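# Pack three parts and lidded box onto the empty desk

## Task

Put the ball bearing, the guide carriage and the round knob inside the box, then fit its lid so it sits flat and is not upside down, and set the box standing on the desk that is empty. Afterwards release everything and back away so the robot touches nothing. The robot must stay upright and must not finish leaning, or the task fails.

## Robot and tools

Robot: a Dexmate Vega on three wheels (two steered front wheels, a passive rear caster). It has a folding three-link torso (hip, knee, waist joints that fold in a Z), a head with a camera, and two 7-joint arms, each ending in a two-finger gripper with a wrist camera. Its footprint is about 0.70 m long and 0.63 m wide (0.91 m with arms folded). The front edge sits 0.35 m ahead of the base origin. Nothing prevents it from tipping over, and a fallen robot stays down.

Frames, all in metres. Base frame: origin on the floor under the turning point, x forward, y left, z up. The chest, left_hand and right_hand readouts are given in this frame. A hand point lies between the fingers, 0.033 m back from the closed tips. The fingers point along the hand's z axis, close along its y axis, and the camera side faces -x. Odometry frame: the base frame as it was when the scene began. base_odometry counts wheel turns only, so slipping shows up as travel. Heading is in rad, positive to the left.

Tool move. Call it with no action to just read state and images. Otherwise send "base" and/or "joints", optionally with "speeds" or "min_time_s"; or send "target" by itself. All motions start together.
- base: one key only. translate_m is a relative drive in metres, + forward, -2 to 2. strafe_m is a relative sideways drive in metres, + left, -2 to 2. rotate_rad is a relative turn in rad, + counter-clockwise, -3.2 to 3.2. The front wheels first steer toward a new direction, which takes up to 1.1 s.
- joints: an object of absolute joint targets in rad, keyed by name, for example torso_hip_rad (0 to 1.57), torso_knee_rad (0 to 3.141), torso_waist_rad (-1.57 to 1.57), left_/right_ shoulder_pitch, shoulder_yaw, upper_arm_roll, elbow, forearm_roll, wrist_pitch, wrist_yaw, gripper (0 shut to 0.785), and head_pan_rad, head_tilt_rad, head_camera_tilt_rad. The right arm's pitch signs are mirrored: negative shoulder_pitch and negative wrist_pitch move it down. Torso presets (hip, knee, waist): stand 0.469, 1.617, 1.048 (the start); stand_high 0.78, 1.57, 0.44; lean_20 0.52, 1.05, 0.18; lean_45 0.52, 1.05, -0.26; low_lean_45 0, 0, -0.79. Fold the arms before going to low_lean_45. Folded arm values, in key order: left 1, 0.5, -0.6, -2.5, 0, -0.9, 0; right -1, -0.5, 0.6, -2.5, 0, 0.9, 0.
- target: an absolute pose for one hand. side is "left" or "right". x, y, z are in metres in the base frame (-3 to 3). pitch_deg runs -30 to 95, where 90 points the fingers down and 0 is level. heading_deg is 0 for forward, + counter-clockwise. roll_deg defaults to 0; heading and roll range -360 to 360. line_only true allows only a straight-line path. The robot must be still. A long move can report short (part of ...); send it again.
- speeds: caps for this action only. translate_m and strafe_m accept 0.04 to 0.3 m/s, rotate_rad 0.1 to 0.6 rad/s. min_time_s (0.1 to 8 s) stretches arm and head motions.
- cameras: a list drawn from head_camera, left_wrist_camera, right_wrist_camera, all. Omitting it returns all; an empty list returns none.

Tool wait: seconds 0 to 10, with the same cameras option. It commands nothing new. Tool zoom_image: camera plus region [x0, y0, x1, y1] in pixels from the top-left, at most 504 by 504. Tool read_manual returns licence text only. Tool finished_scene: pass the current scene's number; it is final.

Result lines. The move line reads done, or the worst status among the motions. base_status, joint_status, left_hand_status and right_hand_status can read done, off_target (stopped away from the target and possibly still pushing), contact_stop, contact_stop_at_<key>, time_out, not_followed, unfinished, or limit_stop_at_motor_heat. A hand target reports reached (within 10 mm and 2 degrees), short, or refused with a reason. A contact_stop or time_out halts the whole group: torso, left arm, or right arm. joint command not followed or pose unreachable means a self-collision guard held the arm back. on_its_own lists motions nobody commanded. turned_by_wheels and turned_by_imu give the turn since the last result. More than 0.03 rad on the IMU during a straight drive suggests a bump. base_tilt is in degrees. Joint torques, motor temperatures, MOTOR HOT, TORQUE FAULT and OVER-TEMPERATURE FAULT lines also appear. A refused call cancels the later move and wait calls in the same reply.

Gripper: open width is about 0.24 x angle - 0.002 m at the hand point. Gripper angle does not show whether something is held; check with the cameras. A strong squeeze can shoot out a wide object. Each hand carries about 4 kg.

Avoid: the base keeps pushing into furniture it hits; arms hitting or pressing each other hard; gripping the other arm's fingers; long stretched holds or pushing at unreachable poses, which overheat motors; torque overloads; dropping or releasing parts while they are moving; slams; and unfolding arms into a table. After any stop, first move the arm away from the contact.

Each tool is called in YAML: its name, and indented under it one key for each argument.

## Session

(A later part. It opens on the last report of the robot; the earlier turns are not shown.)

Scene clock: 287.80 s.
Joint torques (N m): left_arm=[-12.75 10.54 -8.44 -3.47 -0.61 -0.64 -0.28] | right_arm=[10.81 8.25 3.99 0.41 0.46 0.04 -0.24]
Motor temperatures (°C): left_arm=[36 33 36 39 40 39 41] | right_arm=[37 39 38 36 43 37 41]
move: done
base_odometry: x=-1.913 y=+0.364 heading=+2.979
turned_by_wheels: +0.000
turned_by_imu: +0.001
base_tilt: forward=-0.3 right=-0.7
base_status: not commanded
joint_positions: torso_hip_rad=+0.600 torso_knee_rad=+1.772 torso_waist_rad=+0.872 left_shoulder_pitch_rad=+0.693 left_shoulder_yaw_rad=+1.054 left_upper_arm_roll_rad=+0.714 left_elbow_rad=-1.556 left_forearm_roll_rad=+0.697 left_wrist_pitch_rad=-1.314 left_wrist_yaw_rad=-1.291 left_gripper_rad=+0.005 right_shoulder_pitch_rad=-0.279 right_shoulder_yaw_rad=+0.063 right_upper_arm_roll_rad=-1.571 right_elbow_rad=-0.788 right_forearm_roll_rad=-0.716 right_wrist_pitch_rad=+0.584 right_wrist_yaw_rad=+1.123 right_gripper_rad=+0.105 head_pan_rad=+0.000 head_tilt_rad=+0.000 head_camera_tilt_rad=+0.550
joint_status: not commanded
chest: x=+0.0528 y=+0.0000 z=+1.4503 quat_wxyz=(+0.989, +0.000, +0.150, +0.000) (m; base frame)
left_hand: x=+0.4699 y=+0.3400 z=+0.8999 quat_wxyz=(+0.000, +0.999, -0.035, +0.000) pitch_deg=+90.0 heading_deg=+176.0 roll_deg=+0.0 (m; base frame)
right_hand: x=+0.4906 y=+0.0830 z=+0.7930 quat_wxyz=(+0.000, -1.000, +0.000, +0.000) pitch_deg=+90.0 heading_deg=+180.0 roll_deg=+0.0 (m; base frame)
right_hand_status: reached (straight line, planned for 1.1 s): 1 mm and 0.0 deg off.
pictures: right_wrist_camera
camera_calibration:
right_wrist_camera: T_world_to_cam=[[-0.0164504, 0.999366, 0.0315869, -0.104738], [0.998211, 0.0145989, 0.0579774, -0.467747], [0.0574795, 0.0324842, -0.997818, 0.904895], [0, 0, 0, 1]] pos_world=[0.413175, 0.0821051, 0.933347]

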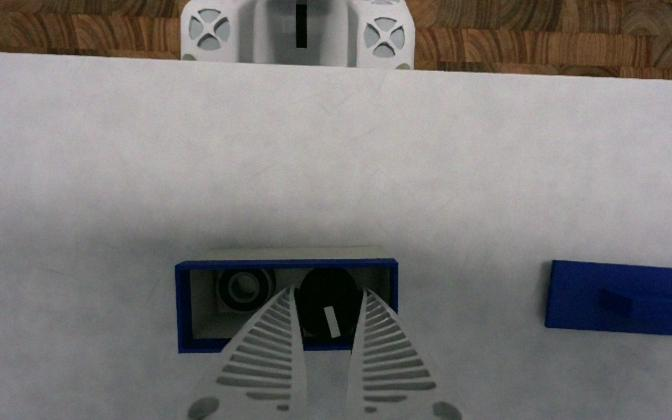

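move:
  target: {"side": "right", "x": 0.492, "y": 0.083, "z": 0.775, "pitch_deg": 90, "heading_deg": 180, "line_only": true}
  cameras: ["right_wrist_camera"]

zoom_image:
  camera: "right_wrist_camera"
  region: [160, 240, 440, 390]

move:
  target: {"side": "right", "x": 0.492, "y": 0.083, "z": 0.7665, "pitch_deg": 90, "heading_deg": 180, "line_only": true}
  cameras: []

move:
  target: {"side": "right", "x": 0.492, "y": 0.083, "z": 0.7635, "pitch_deg": 90, "heading_deg": 180, "line_only": true}
  cameras: ["right_wrist_camera"]

Scene clock: 304.67 s.
Joint torques (N m): left_arm=[-14.1 8.9 -10.07 -4.43 -0.99 0.52 -0.09] | right_arm=[11.26 8.72 2.89 0.68 0.72 -0.28 -0.35]
Motor temperatures (°C): left_arm=[36 33 36 39 40 39 41] | right_arm=[37 39 38 36 43 37 41]
move: done
base_odometry: x=-1.913 y=+0.364 heading=+2.979
turned_by_wheels: +0.000
turned_by_imu: +0.001
base_tilt: forward=-0.2 right=-0.7
base_status: not commanded
joint_positions: torso_hip_rad=+0.600 torso_knee_rad=+1.772 torso_waist_rad=+0.872 left_shoulder_pitch_rad=+0.693 left_shoulder_yaw_rad=+1.054 left_upper_arm_roll_rad=+0.714 left_elbow_rad=-1.556 left_forearm_roll_rad=+0.697 left_wrist_pitch_rad=-1.314 left_wrist_yaw_rad=-1.291 left_gripper_rad=+0.005 right_shoulder_pitch_rad=-0.285 right_shoulder_yaw_rad=+0.148 right_upper_arm_roll_rad=-1.602 right_elbow_rad=-0.611 right_forearm_roll_rad=-0.751 right_wrist_pitch_rad=+0.637 right_wrist_yaw_rad=+1.027 right_gripper_rad=+0.105 head_pan_rad=+0.000 head_tilt_rad=+0.000 head_camera_tilt_rad=+0.550
joint_status: not commanded
chest: x=+0.0528 y=+0.0000 z=+1.4503 quat_wxyz=(+0.989, +0.000, +0.150, +0.000) (m; base frame)
left_hand: x=+0.4699 y=+0.3400 z=+0.8999 quat_wxyz=(+0.000, +0.999, -0.035, +0.000) pitch_deg=+90.0 heading_deg=+176.0 roll_deg=+0.0 (m; base frame)
right_hand: x=+0.4921 y=+0.0831 z=+0.7756 quat_wxyz=(+0.000, -1.000, +0.000, +0.000) pitch_deg=+90.0 heading_deg=+180.0 roll_deg=+0.0 (m; base frame)
right_hand_status: reached (straight line, planned for 0.9 s): 1 mm and 0.0 deg off.
pictures: right_wrist_camera
camera_calibration:
right_wrist_camera: T_world_to_cam=[[-0.0164504, 0.999366, 0.0315869, -0.104163], [0.998211, 0.0145989, 0.0579774, -0.468236], [0.0574795, 0.0324842, -0.997818, 0.887446], [0, 0, 0, 1]] pos_world=[0.414675, 0.0821051, 0.915947]

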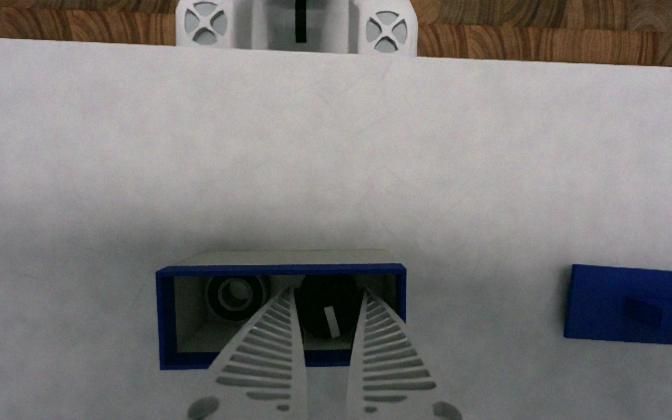

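Scaled by 1.800 from the camera's 672x420 image, which has a finer 960x600 frame.

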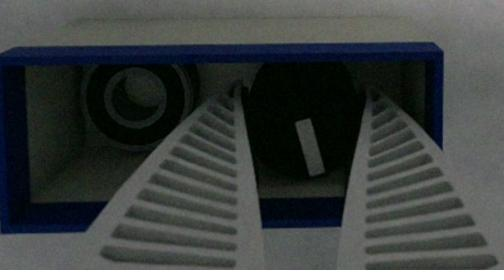

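Scene clock: 306.80 s.
Joint torques (N m): left_arm=[-14.02 7.98 -5.93 -2.83 -1.38 -0.89 -0.25] | right_arm=[11.1 8.21 3.21 0.43 0.8 0.16 0.27]
Motor temperatures (°C): left_arm=[36 33 36 39 40 39 41] | right_arm=[37 39 38 36 43 37 41]
move: done
base_odometry: x=-1.913 y=+0.364 heading=+2.979
turned_by_wheels: +0.000
turned_by_imu: +0.000
base_tilt: forward=-0.3 right=-0.7
base_status: not commanded
joint_positions: torso_hip_rad=+0.600 torso_knee_rad=+1.772 torso_waist_rad=+0.872 left_shoulder_pitch_rad=+0.693 left_shoulder_yaw_rad=+1.054 left_upper_arm_roll_rad=+0.714 left_elbow_rad=-1.556 left_forearm_roll_rad=+0.697 left_wrist_pitch_rad=-1.314 left_wrist_yaw_rad=-1.291 left_gripper_rad=+0.005 right_shoulder_pitch_rad=-0.288 right_shoulder_yaw_rad=+0.221 right_upper_arm_roll_rad=-1.627 right_elbow_rad=-0.466 right_forearm_roll_rad=-0.775 right_wrist_pitch_rad=+0.680 right_wrist_yaw_rad=+0.953 right_gripper_rad=+0.105 head_pan_rad=+0.000 head_tilt_rad=+0.000 head_camera_tilt_rad=+0.550
joint_status: not commanded
chest: x=+0.0528 y=+0.0000 z=+1.4503 quat_wxyz=(+0.989, +0.000, +0.150, +0.000) (m; base frame)
left_hand: x=+0.4699 y=+0.3400 z=+0.8999 quat_wxyz=(+0.000, +0.999, -0.035, +0.000) pitch_deg=+90.0 heading_deg=+176.0 roll_deg=+0.0 (m; base frame)
right_hand: x=+0.4921 y=+0.0830 z=+0.7669 quat_wxyz=(+0.000, -1.000, +0.000, +0.000) pitch_deg=+90.0 heading_deg=+180.0 roll_deg=+0.0 (m; base frame)
right_hand_status: reached (straight line, planned for 0.8 s): 0 mm and 0.0 deg off.
pictures: none
No camera images: "cameras" was empty.

Scene clock: 307.10 s.
Joint torques (N m): left_arm=[-15.57 8.42 -9.15 -3.88 -1.16 -0.06 0.16] | right_arm=[11.15 8.04 3.06 1.2 0.7 -1 -0.01]
Motor temperatures (°C): left_arm=[36 33 36 39 40 39 41] | right_arm=[37 39 38 36 43 37 41]
move: refused
base_odometry: x=-1.913 y=+0.364 heading=+2.979
turned_by_wheels: +0.000
turned_by_imu: +0.000
base_tilt: forward=-0.2 right=-0.8
base_status: not commanded
joint_positions: torso_hip_rad=+0.600 torso_knee_rad=+1.772 torso_waist_rad=+0.872 left_shoulder_pitch_rad=+0.693 left_shoulder_yaw_rad=+1.054 left_upper_arm_roll_rad=+0.714 left_elbow_rad=-1.556 left_forearm_roll_rad=+0.697 left_wrist_pitch_rad=-1.314 left_wrist_yaw_rad=-1.291 left_gripper_rad=+0.005 right_shoulder_pitch_rad=-0.288 right_shoulder_yaw_rad=+0.222 right_upper_arm_roll_rad=-1.627 right_elbow_rad=-0.464 right_forearm_roll_rad=-0.775 right_wrist_pitch_rad=+0.681 right_wrist_yaw_rad=+0.952 right_gripper_rad=+0.105 head_pan_rad=+0.000 head_tilt_rad=+0.000 head_camera_tilt_rad=+0.550
joint_status: not commanded
chest: x=+0.0528 y=+0.0000 z=+1.4503 quat_wxyz=(+0.989, +0.000, +0.150, +0.000) (m; base frame)
left_hand: x=+0.4699 y=+0.3400 z=+0.8999 quat_wxyz=(+0.000, +0.999, -0.035, +0.000) pitch_deg=+90.0 heading_deg=+176.0 roll_deg=+0.0 (m; base frame)
right_hand: x=+0.4921 y=+0.0830 z=+0.7668 quat_wxyz=(+0.000, -1.000, +0.000, +0.000) pitch_deg=+90.0 heading_deg=+180.0 roll_deg=+0.0 (m; base frame)
right_hand_status: refused: no posture of the arm gets there (out of reach): the closest leaves the hand 0.0 cm and 0 deg from the pose. Nothing moved.
pictures: right_wrist_camera
camera_calibration:
right_wrist_camera: T_world_to_cam=[[-0.0164504, 0.999366, 0.0315869, -0.103882], [0.998211, 0.0145989, 0.0579774, -0.46772], [0.0574795, 0.0324842, -0.997818, 0.878566], [0, 0, 0, 1]] pos_world=[0.414675, 0.0821051, 0.907047]

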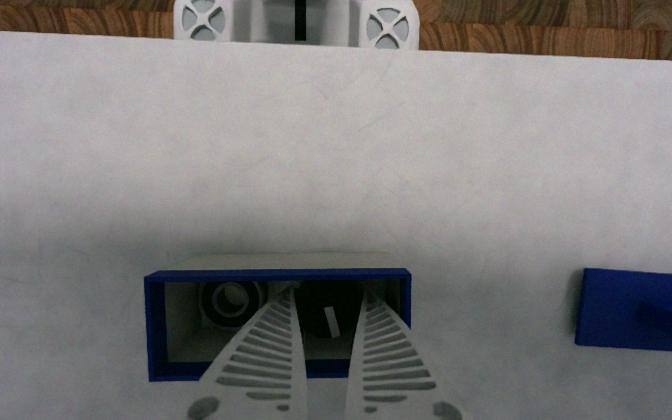

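move:
  joints: {"right_gripper_rad": 0.18}
  cameras: ["right_wrist_camera"]

zoom_image:
  camera: "right_wrist_camera"
  region: [140, 240, 430, 390]

move:
  target: {"side": "right", "x": 0.488, "y": 0.078, "z": 0.85, "pitch_deg": 90, "heading_deg": 180, "line_only": true}
  cameras: ["right_wrist_camera"]

zoom_image:
  camera: "right_wrist_camera"
  region: [180, 210, 440, 350]

Scene clock: 313.67 s.
Joint torques (N m): left_arm=[-16.3 9.49 -8.17 -3.86 -0.76 -0.35 0.2] | right_arm=[11.82 8.01 1.36 1.78 0.8 0.61 0.07]
Motor temperatures (°C): left_arm=[36 33 36 39 40 39 41] | right_arm=[37 39 38 36 43 37 41]
move: done
base_odometry: x=-1.913 y=+0.364 heading=+2.979
turned_by_wheels: +0.000
turned_by_imu: +0.001
base_tilt: forward=-0.4 right=-0.6
base_status: not commanded
joint_positions: torso_hip_rad=+0.600 torso_knee_rad=+1.772 torso_waist_rad=+0.872 left_shoulder_pitch_rad=+0.693 left_shoulder_yaw_rad=+1.054 left_upper_arm_roll_rad=+0.714 left_elbow_rad=-1.556 left_forearm_roll_rad=+0.697 left_wrist_pitch_rad=-1.314 left_wrist_yaw_rad=-1.291 left_gripper_rad=+0.005 right_shoulder_pitch_rad=-0.288 right_shoulder_yaw_rad=+0.224 right_upper_arm_roll_rad=-1.628 right_elbow_rad=-0.460 right_forearm_roll_rad=-0.776 right_wrist_pitch_rad=+0.682 right_wrist_yaw_rad=+0.950 right_gripper_rad=+0.180 head_pan_rad=+0.000 head_tilt_rad=+0.000 head_camera_tilt_rad=+0.550
joint_status: all done
chest: x=+0.0528 y=+0.0000 z=+1.4503 quat_wxyz=(+0.989, +0.000, +0.150, +0.000) (m; base frame)
left_hand: x=+0.4699 y=+0.3400 z=+0.8999 quat_wxyz=(+0.000, +0.999, -0.035, +0.000) pitch_deg=+90.0 heading_deg=+176.0 roll_deg=+0.0 (m; base frame)
right_hand: x=+0.4921 y=+0.0830 z=+0.7666 quat_wxyz=(+0.000, -1.000, +0.000, +0.000) pitch_deg=+90.0 heading_deg=+180.0 roll_deg=+0.0 (m; base frame)
pictures: right_wrist_camera
camera_calibration:
right_wrist_camera: T_world_to_cam=[[-0.0164504, 0.999366, 0.0315869, -0.103879], [0.998211, 0.0145989, 0.0579774, -0.467714], [0.0574795, 0.0324842, -0.997818, 0.878466], [0, 0, 0, 1]] pos_world=[0.414675, 0.0821051, 0.906947]

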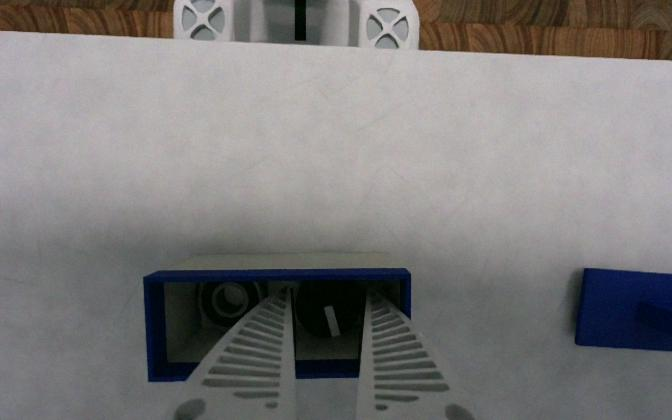

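Scaled by 1.738 from the camera's 672x420 image, which has a finer 960x600 frame.

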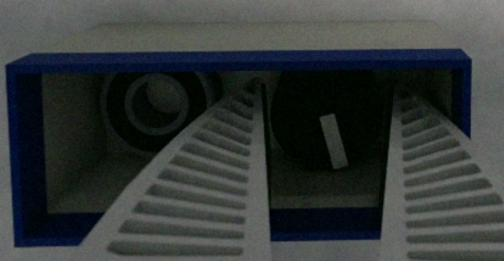

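Scene clock: 317.63 s.
Joint torques (N m): left_arm=[-14.62 7.03 -9.6 -3.44 -0.19 0.27 -0.37] | right_arm=[25.64 1.23 14.11 -7.83 1.14 -0.14 0.53]
Motor temperatures (°C): left_arm=[36 33 36 39 40 39 41] | right_arm=[37 39 38 36 43 37 41]
move: done
base_odometry: x=-1.913 y=+0.364 heading=+2.979
turned_by_wheels: +0.000
turned_by_imu: +0.001
base_tilt: forward=-0.2 right=-0.8
base_status: not commanded
joint_positions: torso_hip_rad=+0.600 torso_knee_rad=+1.772 torso_waist_rad=+0.872 left_shoulder_pitch_rad=+0.693 left_shoulder_yaw_rad=+1.054 left_upper_arm_roll_rad=+0.714 left_elbow_rad=-1.556 left_forearm_roll_rad=+0.697 left_wrist_pitch_rad=-1.314 left_wrist_yaw_rad=-1.291 left_gripper_rad=+0.005 right_shoulder_pitch_rad=-0.251 right_shoulder_yaw_rad=-0.087 right_upper_arm_roll_rad=-1.496 right_elbow_rad=-1.110 right_forearm_roll_rad=-0.629 right_wrist_pitch_rad=+0.499 right_wrist_yaw_rad=+1.323 right_gripper_rad=+0.180 head_pan_rad=+0.000 head_tilt_rad=+0.000 head_camera_tilt_rad=+0.550
joint_status: not commanded
chest: x=+0.0528 y=+0.0000 z=+1.4503 quat_wxyz=(+0.989, +0.000, +0.150, +0.000) (m; base frame)
left_hand: x=+0.4699 y=+0.3400 z=+0.8999 quat_wxyz=(+0.000, +0.999, -0.035, +0.000) pitch_deg=+90.0 heading_deg=+176.0 roll_deg=+0.0 (m; base frame)
right_hand: x=+0.4878 y=+0.0780 z=+0.8485 quat_wxyz=(+0.000, -1.000, +0.000, +0.000) pitch_deg=+90.0 heading_deg=+180.0 roll_deg=+0.0 (m; base frame)
right_hand_status: reached (straight line, planned for 2.4 s): 2 mm and 0.0 deg off.
pictures: right_wrist_camera
camera_calibration:
right_wrist_camera: T_world_to_cam=[[-0.01661, 0.999375, 0.0311885, -0.101078], [0.998243, 0.0148005, 0.057378, -0.46763], [0.0568806, 0.0320867, -0.997865, 0.960915], [0, 0, 0, 1]] pos_world=[0.410472, 0.0771032, 0.988848]

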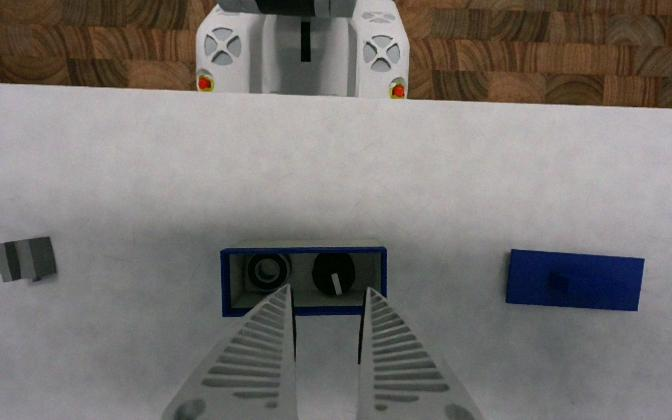

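Scaled by 1.938 from the camera's 672x420 image, which has a finer 960x600 frame.

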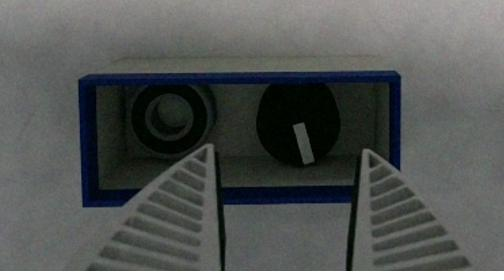

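move:
  joints: {"torso_hip_rad": 0.5, "torso_knee_rad": 1.6723, "torso_waist_rad": 0.8723, "right_gripper_rad": 0.01}
  cameras: ["head_camera", "right_wrist_camera"]

Scene clock: 322.80 s.
Joint torques (N m): left_arm=[-14.23 8.57 -7.18 -4.46 -0.31 0.29 -0.46] | right_arm=[24.95 1.69 12.05 -8.06 1.75 -0.77 0.14]
Motor temperatures (°C): left_arm=[36 33 36 39 40 39 41] | right_arm=[37 39 38 36 43 37 41]
move: done
base_odometry: x=-1.913 y=+0.364 heading=+2.979
turned_by_wheels: +0.000
turned_by_imu: +0.001
base_tilt: forward=-0.2 right=-0.8
base_status: not commanded
joint_positions: torso_hip_rad=+0.500 torso_knee_rad=+1.672 torso_waist_rad=+0.872 left_shoulder_pitch_rad=+0.693 left_shoulder_yaw_rad=+1.054 left_upper_arm_roll_rad=+0.714 left_elbow_rad=-1.556 left_forearm_roll_rad=+0.697 left_wrist_pitch_rad=-1.314 left_wrist_yaw_rad=-1.291 left_gripper_rad=+0.005 right_shoulder_pitch_rad=-0.251 right_shoulder_yaw_rad=-0.090 right_upper_arm_roll_rad=-1.495 right_elbow_rad=-1.116 right_forearm_roll_rad=-0.627 right_wrist_pitch_rad=+0.497 right_wrist_yaw_rad=+1.327 right_gripper_rad=+0.010 head_pan_rad=+0.000 head_tilt_rad=+0.000 head_camera_tilt_rad=+0.550
joint_status: all done
chest: x=+0.0806 y=+0.0000 z=+1.4208 quat_wxyz=(+0.989, +0.000, +0.150, +0.000) (m; base frame)
left_hand: x=+0.4976 y=+0.3400 z=+0.8703 quat_wxyz=(+0.000, +0.999, -0.035, +0.000) pitch_deg=+90.0 heading_deg=+176.0 roll_deg=+0.0 (m; base frame)
right_hand: x=+0.5154 y=+0.0778 z=+0.8202 quat_wxyz=(+0.000, -1.000, +0.000, +0.000) pitch_deg=+90.0 heading_deg=-180.0 roll_deg=+0.0 (m; base frame)
pictures: head_camera, right_wrist_camera
camera_calibration:
head_camera: T_world_to_cam=[[-0.0190616, -0.999016, 0.0400507, -0.0372959], [-0.753425, -0.0119806, -0.657425, 1.05234], [0.657258, -0.0427067, -0.752455, 1.06678], [0, 0, 0, 1]] pos_world=[0.0909964, 0.0209071, 1.49603]
right_wrist_camera: T_world_to_cam=[[-0.0167017, 0.999377, 0.0310831, -0.099395], [0.998247, 0.0149015, 0.0572743, -0.493465], [0.0567754, 0.0319852, -0.997874, 0.931175], [0, 0, 0, 1]] pos_world=[0.438072, 0.0769027, 0.960548]

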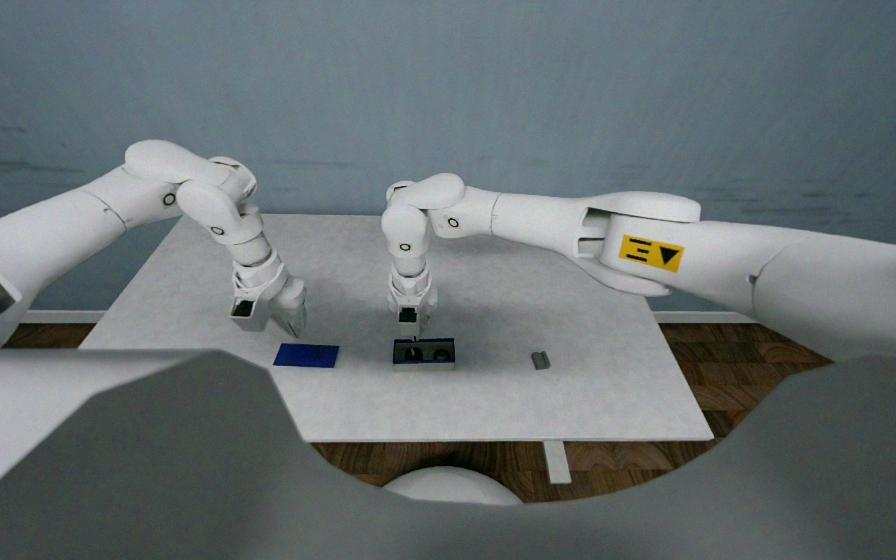

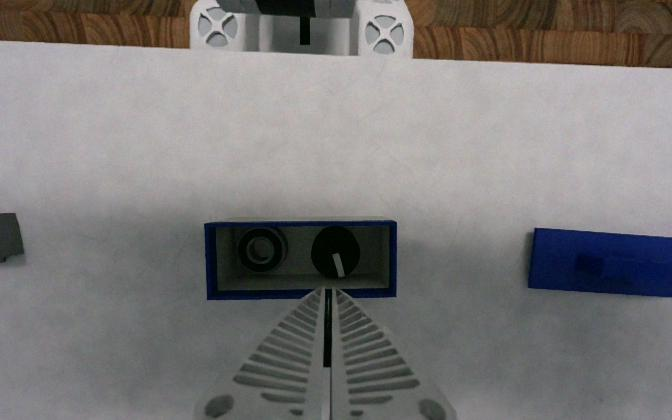

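move:
  cameras: ["right_wrist_camera", "head_camera"]

Scene clock: 332.70 s.
Joint torques (N m): left_arm=[-13.46 11.38 -7.58 -2.09 -0.69 -0.58 -0.31] | right_arm=[26.83 2.9 12.39 -7.41 1.61 -0.53 0.4]
Motor temperatures (°C): left_arm=[36 33 36 39 40 39 41] | right_arm=[37 39 38 36 43 37 41]
base_odometry: x=-1.913 y=+0.364 heading=+2.979
turned_by_wheels: +0.000
turned_by_imu: +0.000
base_tilt: forward=-0.1 right=-0.6
base_status: not commanded
joint_positions: torso_hip_rad=+0.500 torso_knee_rad=+1.672 torso_waist_rad=+0.872 left_shoulder_pitch_rad=+0.693 left_shoulder_yaw_rad=+1.054 left_upper_arm_roll_rad=+0.714 left_elbow_rad=-1.556 left_forearm_roll_rad=+0.697 left_wrist_pitch_rad=-1.314 left_wrist_yaw_rad=-1.291 left_gripper_rad=+0.005 right_shoulder_pitch_rad=-0.251 right_shoulder_yaw_rad=-0.090 right_upper_arm_roll_rad=-1.495 right_elbow_rad=-1.116 right_forearm_roll_rad=-0.627 right_wrist_pitch_rad=+0.497 right_wrist_yaw_rad=+1.327 right_gripper_rad=+0.010 head_pan_rad=+0.000 head_tilt_rad=+0.000 head_camera_tilt_rad=+0.550
joint_status: all done
chest: x=+0.0806 y=+0.0000 z=+1.4208 quat_wxyz=(+0.989, +0.000, +0.150, +0.000) (m; base frame)
left_hand: x=+0.4976 y=+0.3400 z=+0.8703 quat_wxyz=(+0.000, +0.999, -0.035, +0.000) pitch_deg=+90.0 heading_deg=+176.0 roll_deg=+0.0 (m; base frame)
right_hand: x=+0.5154 y=+0.0778 z=+0.8202 quat_wxyz=(+0.000, -1.000, +0.000, +0.000) pitch_deg=+90.0 heading_deg=-180.0 roll_deg=+0.0 (m; base frame)
pictures: head_camera, right_wrist_camera
camera_calibration:
head_camera: T_world_to_cam=[[-0.0190616, -0.999016, 0.0400507, -0.0372978], [-0.753425, -0.0119806, -0.657425, 1.05226], [0.657258, -0.0427067, -0.752455, 1.06684], [0, 0, 0, 1]] pos_world=[0.0908964, 0.0209071, 1.49603]
right_wrist_camera: T_world_to_cam=[[-0.0167017, 0.999377, 0.0310831, -0.099395], [0.998247, 0.0149015, 0.0572743, -0.493465], [0.0567754, 0.0319852, -0.997874, 0.931175], [0, 0, 0, 1]] pos_world=[0.438072, 0.0769027, 0.960548]

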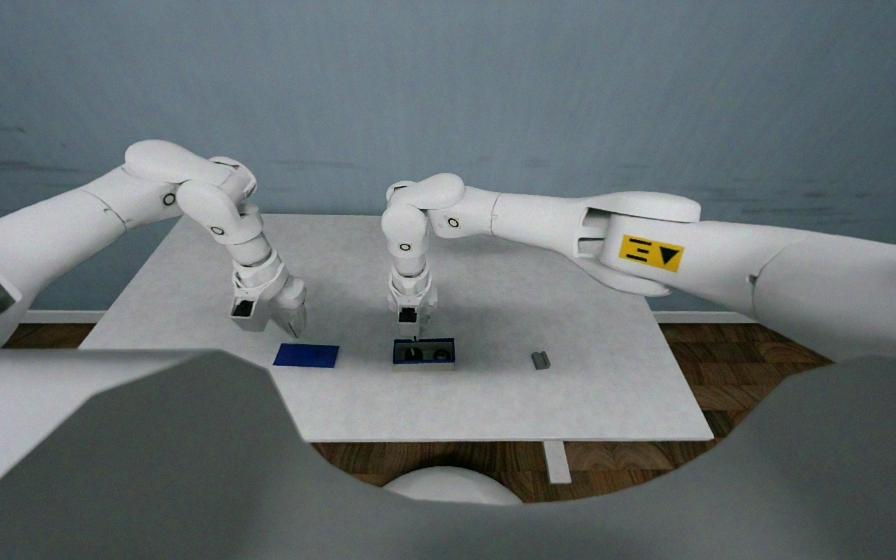

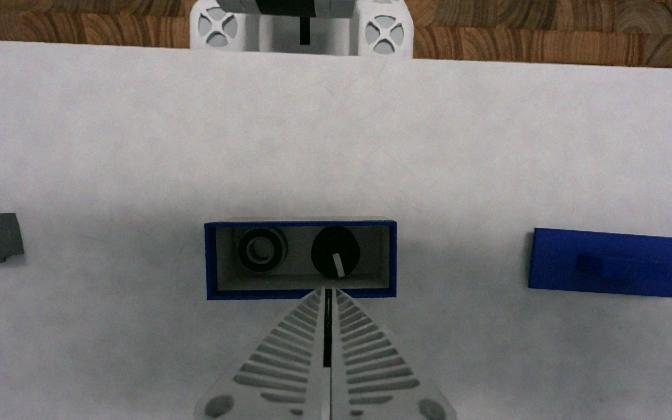

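zoom_image:
  camera: "right_wrist_camera"
  region: [190, 200, 420, 320]

move:
  target: {"side": "right", "x": 0.491, "y": 0.0475, "z": 0.83, "pitch_deg": 90, "heading_deg": 180, "line_only": true}
  cameras: ["right_wrist_camera"]

Scaled by 2.191 from the camera's 672x420 image, which has a finer 960x600 frame.

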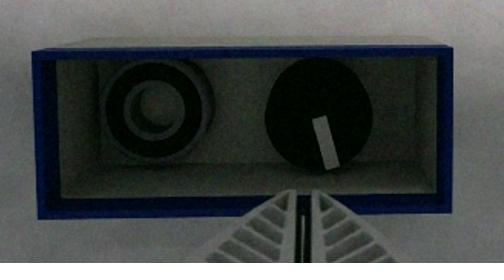

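Scene clock: 336.87 s.
Joint torques (N m): left_arm=[-14.32 9.13 -7.37 -3.1 -1.14 0.21 -0.21] | right_arm=[22.95 -0.88 8.18 -6.08 0.92 -0.61 0.23]
Motor temperatures (°C): left_arm=[36 33 36 39 40 39 41] | right_arm=[38 39 38 36 43 37 41]
move: done
base_odometry: x=-1.913 y=+0.364 heading=+2.979
turned_by_wheels: +0.000
turned_by_imu: +0.001
base_tilt: forward=-0.3 right=-0.8
base_status: not commanded
joint_positions: torso_hip_rad=+0.500 torso_knee_rad=+1.672 torso_waist_rad=+0.872 left_shoulder_pitch_rad=+0.693 left_shoulder_yaw_rad=+1.054 left_upper_arm_roll_rad=+0.714 left_elbow_rad=-1.556 left_forearm_roll_rad=+0.697 left_wrist_pitch_rad=-1.314 left_wrist_yaw_rad=-1.291 left_gripper_rad=+0.005 right_shoulder_pitch_rad=-0.214 right_shoulder_yaw_rad=-0.267 right_upper_arm_roll_rad=-1.575 right_elbow_rad=-1.412 right_forearm_roll_rad=-0.556 right_wrist_pitch_rad=+0.365 right_wrist_yaw_rad=+1.348 right_gripper_rad=+0.010 head_pan_rad=+0.000 head_tilt_rad=+0.000 head_camera_tilt_rad=+0.550
joint_status: not commanded
chest: x=+0.0806 y=+0.0000 z=+1.4208 quat_wxyz=(+0.989, +0.000, +0.150, +0.000) (m; base frame)
left_hand: x=+0.4976 y=+0.3400 z=+0.8704 quat_wxyz=(+0.000, +0.999, -0.035, +0.000) pitch_deg=+90.0 heading_deg=+176.0 roll_deg=+0.0 (m; base frame)
right_hand: x=+0.4916 y=+0.0482 z=+0.8297 quat_wxyz=(+0.000, -1.000, +0.000, +0.000) pitch_deg=+90.0 heading_deg=+180.0 roll_deg=+0.0 (m; base frame)
right_hand_status: reached (straight line, planned for 1.3 s): 1 mm and 0.0 deg off.
pictures: right_wrist_camera
camera_calibration:
right_wrist_camera: T_world_to_cam=[[-0.0165548, 0.999358, 0.0317833, -0.0712486], [0.998215, 0.014695, 0.057883, -0.470174], [0.0573788, 0.0326849, -0.997817, 0.942525], [0, 0, 0, 1]] pos_world=[0.414074, 0.0473057, 0.969948]

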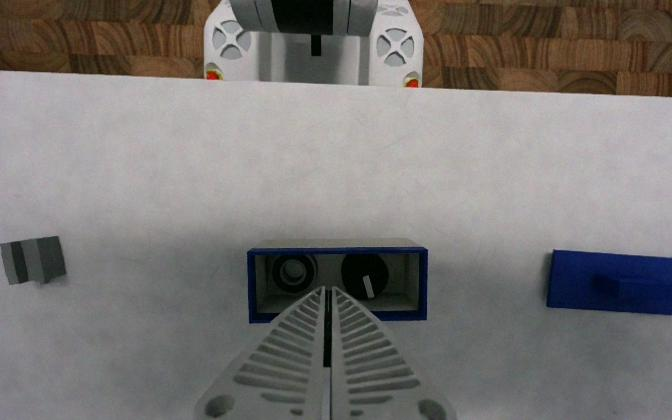

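zoom_image:
  camera: "right_wrist_camera"
  region: [235, 230, 445, 340]

Scaled by 2.400 from the camera's 672x420 image, which has a finer 960x600 frame.

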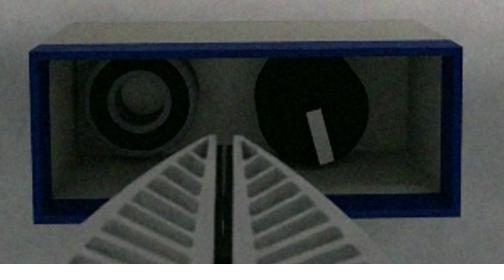

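move:
  target: {"side": "right", "x": 0.491, "y": 0.047, "z": 0.785, "pitch_deg": 90, "heading_deg": 180, "line_only": true}
  cameras: ["right_wrist_camera"]

zoom_image:
  camera: "right_wrist_camera"
  region: [225, 230, 465, 350]

Scene clock: 354.13 s.
Joint torques (N m): left_arm=[-13.26 8.62 -7.17 -2.49 -0.17 0.18 0.05] | right_arm=[10.41 6.17 6.99 -1.29 0.71 -0.33 -0.43]
Motor temperatures (°C): left_arm=[36 33 36 39 40 39 41] | right_arm=[38 39 38 36 43 37 41]
move: done
base_odometry: x=-1.913 y=+0.364 heading=+2.979
turned_by_wheels: +0.000
turned_by_imu: +0.001
base_tilt: forward=-0.1 right=-0.9
base_status: not commanded
joint_positions: torso_hip_rad=+0.500 torso_knee_rad=+1.672 torso_waist_rad=+0.872 left_shoulder_pitch_rad=+0.693 left_shoulder_yaw_rad=+1.054 left_upper_arm_roll_rad=+0.714 left_elbow_rad=-1.556 left_forearm_roll_rad=+0.697 left_wrist_pitch_rad=-1.314 left_wrist_yaw_rad=-1.291 left_gripper_rad=+0.005 right_shoulder_pitch_rad=-0.254 right_shoulder_yaw_rad=-0.219 right_upper_arm_roll_rad=-1.615 right_elbow_rad=-1.283 right_forearm_roll_rad=-0.619 right_wrist_pitch_rad=+0.400 right_wrist_yaw_rad=+1.249 right_gripper_rad=+0.010 head_pan_rad=+0.000 head_tilt_rad=+0.000 head_camera_tilt_rad=+0.550
joint_status: not commanded
chest: x=+0.0806 y=+0.0000 z=+1.4208 quat_wxyz=(+0.989, +0.000, +0.150, +0.000) (m; base frame)
left_hand: x=+0.4976 y=+0.3400 z=+0.8704 quat_wxyz=(+0.000, +0.999, -0.035, +0.000) pitch_deg=+90.0 heading_deg=+176.0 roll_deg=+0.0 (m; base frame)
right_hand: x=+0.4912 y=+0.0471 z=+0.7870 quat_wxyz=(+0.000, -1.000, +0.000, +0.000) pitch_deg=+90.0 heading_deg=+180.0 roll_deg=+0.0 (m; base frame)
right_hand_status: reached (straight line, planned for 0.8 s): 2 mm and 0.0 deg off.
pictures: right_wrist_camera
camera_calibration:
right_wrist_camera: T_world_to_cam=[[-0.0163562, 0.999364, 0.0316901, -0.0687931], [0.998207, 0.0144957, 0.058076, -0.467554], [0.0575797, 0.0325832, -0.997809, 0.899885], [0, 0, 0, 1]] pos_world=[0.413775, 0.0462056, 0.927247]

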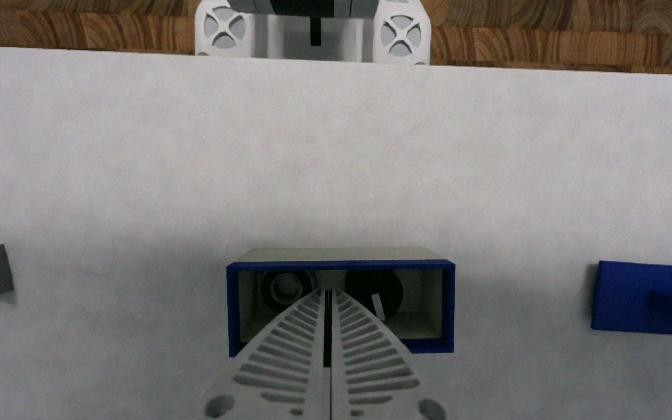

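Scaled by 2.100 from the camera's 672x420 image, which has a finer 960x600 frame.

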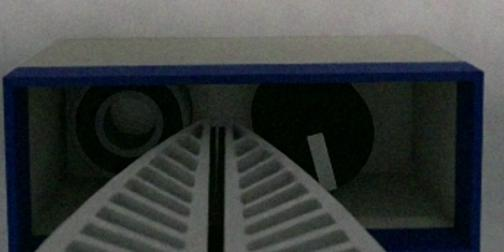

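move:
  target: {"side": "right", "x": 0.491, "y": 0.0475, "z": 0.7595, "pitch_deg": 90, "heading_deg": 180, "line_only": true}
  cameras: ["right_wrist_camera"]

zoom_image:
  camera: "right_wrist_camera"
  region: [210, 240, 480, 380]

Scene clock: 358.23 s.
Joint torques (N m): left_arm=[-14.46 9.05 -9.26 -2.25 -1.24 -0.9 -0.16] | right_arm=[10.21 5.28 6.81 0.12 0.33 -0.48 -0.3]
Motor temperatures (°C): left_arm=[36 33 36 39 40 39 41] | right_arm=[38 39 38 36 43 37 41]
move: done
base_odometry: x=-1.913 y=+0.364 heading=+2.979
turned_by_wheels: +0.000
turned_by_imu: +0.001
base_tilt: forward=-0.2 right=-0.6
base_status: not commanded
joint_positions: torso_hip_rad=+0.500 torso_knee_rad=+1.672 torso_waist_rad=+0.872 left_shoulder_pitch_rad=+0.693 left_shoulder_yaw_rad=+1.054 left_upper_arm_roll_rad=+0.714 left_elbow_rad=-1.556 left_forearm_roll_rad=+0.697 left_wrist_pitch_rad=-1.314 left_wrist_yaw_rad=-1.291 left_gripper_rad=+0.005 right_shoulder_pitch_rad=-0.278 right_shoulder_yaw_rad=-0.175 right_upper_arm_roll_rad=-1.639 right_elbow_rad=-1.182 right_forearm_roll_rad=-0.656 right_wrist_pitch_rad=+0.425 right_wrist_yaw_rad=+1.182 right_gripper_rad=+0.010 head_pan_rad=+0.000 head_tilt_rad=+0.000 head_camera_tilt_rad=+0.550
joint_status: not commanded
chest: x=+0.0806 y=+0.0000 z=+1.4208 quat_wxyz=(+0.989, +0.000, +0.150, +0.000) (m; base frame)
left_hand: x=+0.4976 y=+0.3400 z=+0.8704 quat_wxyz=(+0.000, +0.999, -0.035, +0.000) pitch_deg=+90.0 heading_deg=+176.0 roll_deg=+0.0 (m; base frame)
right_hand: x=+0.4912 y=+0.0475 z=+0.7611 quat_wxyz=(+0.000, -1.000, +0.000, +0.000) pitch_deg=+90.0 heading_deg=+180.0 roll_deg=+0.0 (m; base frame)
right_hand_status: reached (straight line, planned for 0.7 s): 2 mm and 0.0 deg off.
pictures: right_wrist_camera
camera_calibration:
right_wrist_camera: T_world_to_cam=[[-0.0164509, 0.999366, 0.0315853, -0.0682395], [0.998205, 0.0145963, 0.058077, -0.46596], [0.0575792, 0.032484, -0.997812, 0.874042], [0, 0, 0, 1]] pos_world=[0.413675, 0.0466051, 0.901347]

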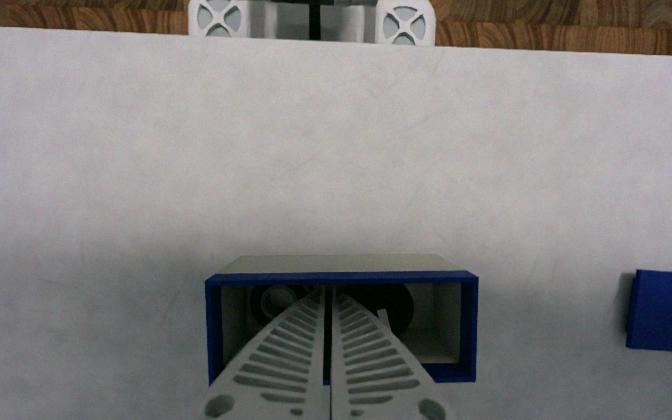

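Scaled by 1.867 from the camera's 672x420 image, which has a finer 960x600 frame.

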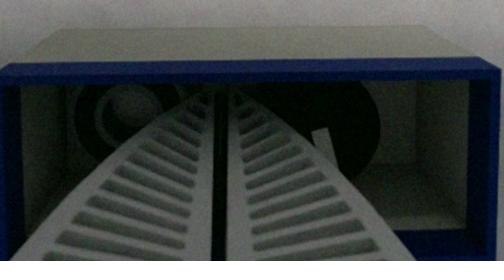

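move:
  target: {"side": "right", "x": 0.4912, "y": 0.066, "z": 0.7605, "pitch_deg": 90, "heading_deg": 180, "line_only": true}
  cameras: ["right_wrist_camera"]

zoom_image:
  camera: "right_wrist_camera"
  region: [170, 240, 470, 400]

Scene clock: 361.20 s.
Joint torques (N m): left_arm=[-14.67 11.88 -8.1 -2.45 -1.08 0.33 0.29] | right_arm=[20.34 8.01 7.3 -0.39 1.18 0.42 -0.18]
Motor temperatures (°C): left_arm=[36 33 36 39 40 39 41] | right_arm=[38 39 38 36 43 37 41]
move: done
base_odometry: x=-1.913 y=+0.364 heading=+2.979
turned_by_wheels: +0.000
turned_by_imu: +0.000
base_tilt: forward=-0.3 right=-0.7
base_status: not commanded
joint_positions: torso_hip_rad=+0.500 torso_knee_rad=+1.672 torso_waist_rad=+0.872 left_shoulder_pitch_rad=+0.693 left_shoulder_yaw_rad=+1.054 left_upper_arm_roll_rad=+0.714 left_elbow_rad=-1.556 left_forearm_roll_rad=+0.697 left_wrist_pitch_rad=-1.314 left_wrist_yaw_rad=-1.291 left_gripper_rad=+0.005 right_shoulder_pitch_rad=-0.280 right_shoulder_yaw_rad=-0.110 right_upper_arm_roll_rad=-1.640 right_elbow_rad=-1.109 right_forearm_roll_rad=-0.654 right_wrist_pitch_rad=+0.432 right_wrist_yaw_rad=+1.177 right_gripper_rad=+0.010 head_pan_rad=+0.000 head_tilt_rad=+0.000 head_camera_tilt_rad=+0.550
joint_status: not commanded
chest: x=+0.0806 y=+0.0000 z=+1.4208 quat_wxyz=(+0.989, +0.000, +0.150, +0.000) (m; base frame)
left_hand: x=+0.4976 y=+0.3400 z=+0.8704 quat_wxyz=(+0.000, +0.999, -0.035, +0.000) pitch_deg=+90.0 heading_deg=+176.0 roll_deg=+0.0 (m; base frame)
right_hand: x=+0.4911 y=+0.0646 z=+0.7604 quat_wxyz=(+0.000, -1.000, +0.000, +0.000) pitch_deg=+90.0 heading_deg=+180.0 roll_deg=+0.0 (m; base frame)
right_hand_status: reached (straight line, planned for 0.6 s): 1 mm and 0.0 deg off.
pictures: right_wrist_camera
camera_calibration:
right_wrist_camera: T_world_to_cam=[[-0.0165339, 0.999367, 0.0314875, -0.0851838], [0.998227, 0.0146977, 0.0576792, -0.465825], [0.0571799, 0.0323854, -0.997838, 0.872984], [0, 0, 0, 1]] pos_world=[0.413673, 0.0637045, 0.900648]

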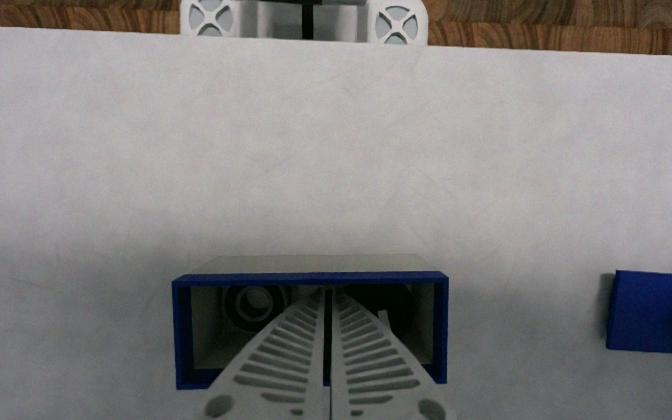

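Scaled by 1.680 from the camera's 672x420 image, which has a finer 960x600 frame.

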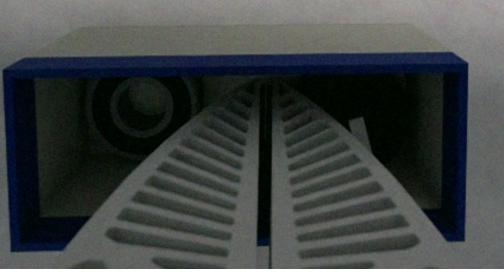

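move:
  target: {"side": "right", "x": 0.4912, "y": 0.0725, "z": 0.7605, "pitch_deg": 90, "heading_deg": 180, "line_only": true}
  cameras: ["right_wrist_camera"]

zoom_image:
  camera: "right_wrist_camera"
  region: [150, 240, 450, 400]

Scene clock: 365.00 s.
Joint torques (N m): left_arm=[-12.22 8.03 -9.89 -3.72 -0.52 -0.21 -0.2] | right_arm=[18.14 8.04 5.83 -0.36 1.64 -0.06 -0.8]
Motor temperatures (°C): left_arm=[36 33 36 39 40 39 41] | right_arm=[38 39 38 36 43 37 41]
move: done
base_odometry: x=-1.913 y=+0.364 heading=+2.979
turned_by_wheels: +0.000
turned_by_imu: +0.001
base_tilt: forward=-0.2 right=-0.6
base_status: not commanded
joint_positions: torso_hip_rad=+0.500 torso_knee_rad=+1.672 torso_waist_rad=+0.872 left_shoulder_pitch_rad=+0.693 left_shoulder_yaw_rad=+1.054 left_upper_arm_roll_rad=+0.714 left_elbow_rad=-1.556 left_forearm_roll_rad=+0.697 left_wrist_pitch_rad=-1.314 left_wrist_yaw_rad=-1.291 left_gripper_rad=+0.005 right_shoulder_pitch_rad=-0.280 right_shoulder_yaw_rad=-0.084 right_upper_arm_roll_rad=-1.641 right_elbow_rad=-1.079 right_forearm_roll_rad=-0.654 right_wrist_pitch_rad=+0.435 right_wrist_yaw_rad=+1.175 right_gripper_rad=+0.010 head_pan_rad=+0.000 head_tilt_rad=+0.000 head_camera_tilt_rad=+0.550
joint_status: not commanded
chest: x=+0.0806 y=+0.0000 z=+1.4208 quat_wxyz=(+0.989, +0.000, +0.150, +0.000) (m; base frame)
left_hand: x=+0.4976 y=+0.3400 z=+0.8704 quat_wxyz=(+0.000, +0.999, -0.035, +0.000) pitch_deg=+90.0 heading_deg=+176.0 roll_deg=+0.0 (m; base frame)
right_hand: x=+0.4912 y=+0.0712 z=+0.7605 quat_wxyz=(+0.000, -1.000, +0.000, +0.000) pitch_deg=+90.0 heading_deg=+180.0 roll_deg=+0.0 (m; base frame)
right_hand_status: reached (straight line, planned for 0.4 s): 1 mm and 0.0 deg off.
pictures: right_wrist_camera
camera_calibration:
right_wrist_camera: T_world_to_cam=[[-0.0165348, 0.999371, 0.0313842, -0.0916875], [0.998216, 0.0146981, 0.0578771, -0.466202], [0.0573794, 0.0322852, -0.99783, 0.872781], [0, 0, 0, 1]] pos_world=[0.413774, 0.0703042, 0.900747]

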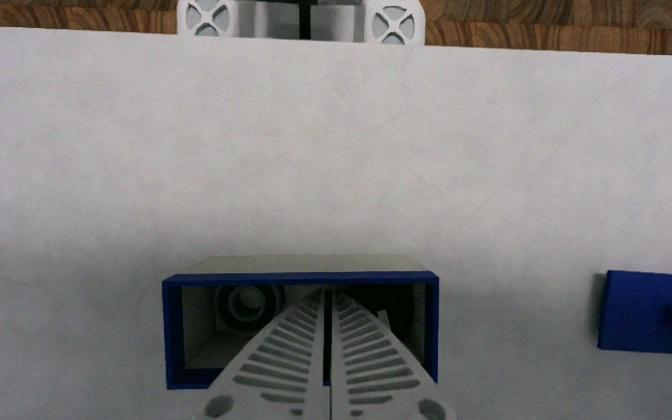

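Scaled by 1.680 from the camera's 672x420 image, which has a finer 960x600 frame.

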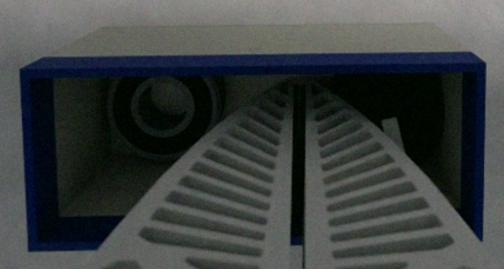

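move:
  target: {"side": "right", "x": 0.4912, "y": 0.0745, "z": 0.7605, "pitch_deg": 90, "heading_deg": 180, "line_only": true}
  cameras: ["right_wrist_camera"]

zoom_image:
  camera: "right_wrist_camera"
  region: [150, 240, 450, 400]

Scene clock: 369.83 s.
Joint torques (N m): left_arm=[-14.32 8.99 -9.39 -4.04 -0.29 0.53 0.09] | right_arm=[15.26 7.37 5.57 -0.42 1.39 -0.25 -0.35]
Motor temperatures (°C): left_arm=[36 33 36 39 40 39 41] | right_arm=[38 39 38 36 43 37 41]
move: done
base_odometry: x=-1.913 y=+0.364 heading=+2.979
turned_by_wheels: +0.000
turned_by_imu: +0.001
base_tilt: forward=-0.3 right=-0.7
base_status: not commanded
joint_positions: torso_hip_rad=+0.500 torso_knee_rad=+1.672 torso_waist_rad=+0.872 left_shoulder_pitch_rad=+0.693 left_shoulder_yaw_rad=+1.054 left_upper_arm_roll_rad=+0.714 left_elbow_rad=-1.556 left_forearm_roll_rad=+0.697 left_wrist_pitch_rad=-1.314 left_wrist_yaw_rad=-1.291 left_gripper_rad=+0.005 right_shoulder_pitch_rad=-0.280 right_shoulder_yaw_rad=-0.073 right_upper_arm_roll_rad=-1.641 right_elbow_rad=-1.067 right_forearm_roll_rad=-0.653 right_wrist_pitch_rad=+0.436 right_wrist_yaw_rad=+1.174 right_gripper_rad=+0.010 head_pan_rad=+0.000 head_tilt_rad=+0.000 head_camera_tilt_rad=+0.550
joint_status: not commanded
chest: x=+0.0806 y=+0.0000 z=+1.4208 quat_wxyz=(+0.989, +0.000, +0.150, +0.000) (m; base frame)
left_hand: x=+0.4976 y=+0.3400 z=+0.8704 quat_wxyz=(+0.000, +0.999, -0.035, +0.000) pitch_deg=+90.0 heading_deg=+176.0 roll_deg=+0.0 (m; base frame)
right_hand: x=+0.4912 y=+0.0737 z=+0.7605 quat_wxyz=(+0.000, -1.000, +0.000, +0.000) pitch_deg=+90.0 heading_deg=+180.0 roll_deg=+0.0 (m; base frame)
right_hand_status: reached (straight line, planned for 0.3 s): 1 mm and 0.0 deg off.
pictures: right_wrist_camera
camera_calibration:
right_wrist_camera: T_world_to_cam=[[-0.0165377, 0.999371, 0.0313825, -0.0941863], [0.99821, 0.0146979, 0.0579769, -0.466332], [0.0574791, 0.0322851, -0.997825, 0.872754], [0, 0, 0, 1]] pos_world=[0.413775, 0.0728042, 0.900847]

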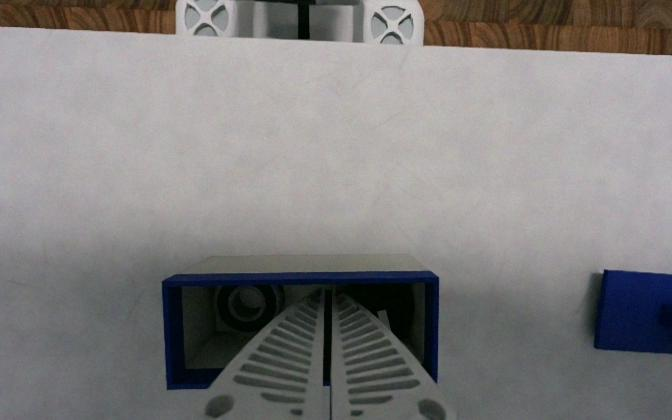

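Scaled by 1.680 from the camera's 672x420 image, which has a finer 960x600 frame.

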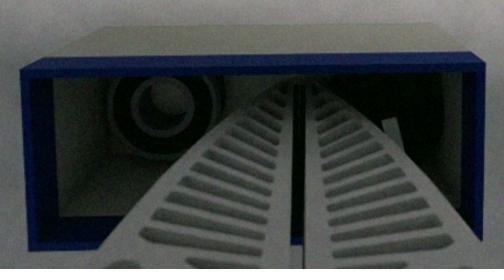

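move:
  target: {"side": "right", "x": 0.4912, "y": 0.0735, "z": 0.86, "pitch_deg": 90, "heading_deg": 180, "line_only": true}
  cameras: ["right_wrist_camera"]

zoom_image:
  camera: "right_wrist_camera"
  region: [200, 220, 440, 340]

Scene clock: 374.40 s.
Joint torques (N m): left_arm=[-14.53 8.52 -6.84 -4.59 -0.7 0.06 -0.24] | right_arm=[23.42 1.29 7.95 -5.53 1.13 -1.19 0.4]
Motor temperatures (°C): left_arm=[36 33 36 39 40 39 41] | right_arm=[38 39 38 36 43 37 41]
move: done
base_odometry: x=-1.913 y=+0.364 heading=+2.979
turned_by_wheels: +0.000
turned_by_imu: +0.001
base_tilt: forward=-0.3 right=-0.8
base_status: not commanded
joint_positions: torso_hip_rad=+0.500 torso_knee_rad=+1.672 torso_waist_rad=+0.872 left_shoulder_pitch_rad=+0.693 left_shoulder_yaw_rad=+1.054 left_upper_arm_roll_rad=+0.714 left_elbow_rad=-1.556 left_forearm_roll_rad=+0.697 left_wrist_pitch_rad=-1.314 left_wrist_yaw_rad=-1.291 left_gripper_rad=+0.005 right_shoulder_pitch_rad=-0.108 right_shoulder_yaw_rad=-0.204 right_upper_arm_roll_rad=-1.649 right_elbow_rad=-1.410 right_forearm_roll_rad=-0.444 right_wrist_pitch_rad=+0.300 right_wrist_yaw_rad=+1.346 right_gripper_rad=+0.010 head_pan_rad=+0.000 head_tilt_rad=+0.000 head_camera_tilt_rad=+0.550
joint_status: not commanded
chest: x=+0.0806 y=+0.0000 z=+1.4208 quat_wxyz=(+0.989, +0.000, +0.150, +0.000) (m; base frame)
left_hand: x=+0.4976 y=+0.3400 z=+0.8704 quat_wxyz=(+0.000, +0.999, -0.035, +0.000) pitch_deg=+90.0 heading_deg=+176.0 roll_deg=+0.0 (m; base frame)
right_hand: x=+0.4914 y=+0.0738 z=+0.8582 quat_wxyz=(+0.000, -1.000, +0.000, +0.000) pitch_deg=+90.0 heading_deg=+180.0 roll_deg=+0.0 (m; base frame)
right_hand_status: reached (straight line, planned for 1.5 s): 2 mm and 0.0 deg off.
pictures: right_wrist_camera
camera_calibration:
right_wrist_camera: T_world_to_cam=[[-0.0163753, 0.999348, 0.0321925, -0.0981237], [0.998218, 0.0144922, 0.0578838, -0.472086], [0.0573795, 0.033083, -0.997804, 0.970093], [0, 0, 0, 1]] pos_world=[0.413974, 0.0728076, 0.998448]

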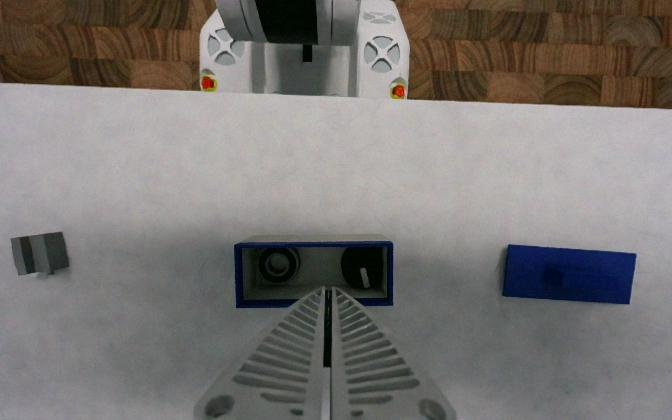

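Scaled by 2.100 from the camera's 672x420 image, which has a finer 960x600 frame.

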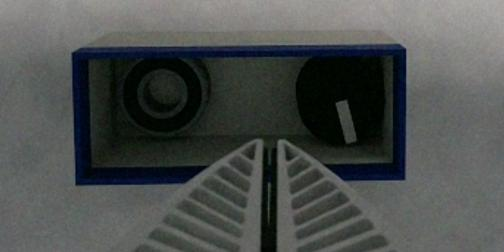

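zoom_image:
  camera: "right_wrist_camera"
  region: [230, 230, 320, 312]

zoom_image:
  camera: "right_wrist_camera"
  region: [310, 230, 400, 312]

Scaled by 5.600 from the camera's 672x420 image, which has a finer 960x600 frame.

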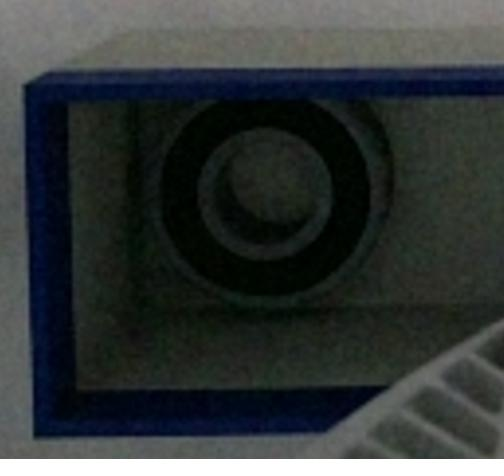

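Scaled by 5.600 from the camera's 672x420 image, which has a finer 960x600 frame.

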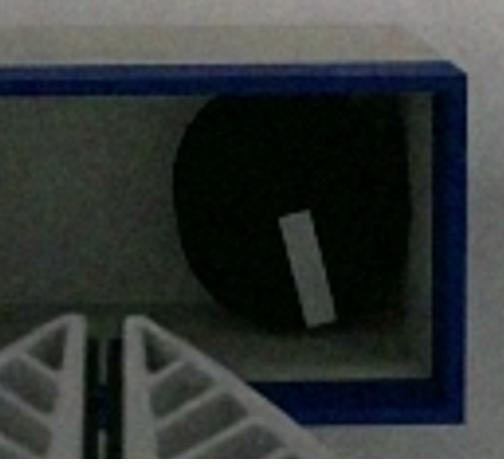

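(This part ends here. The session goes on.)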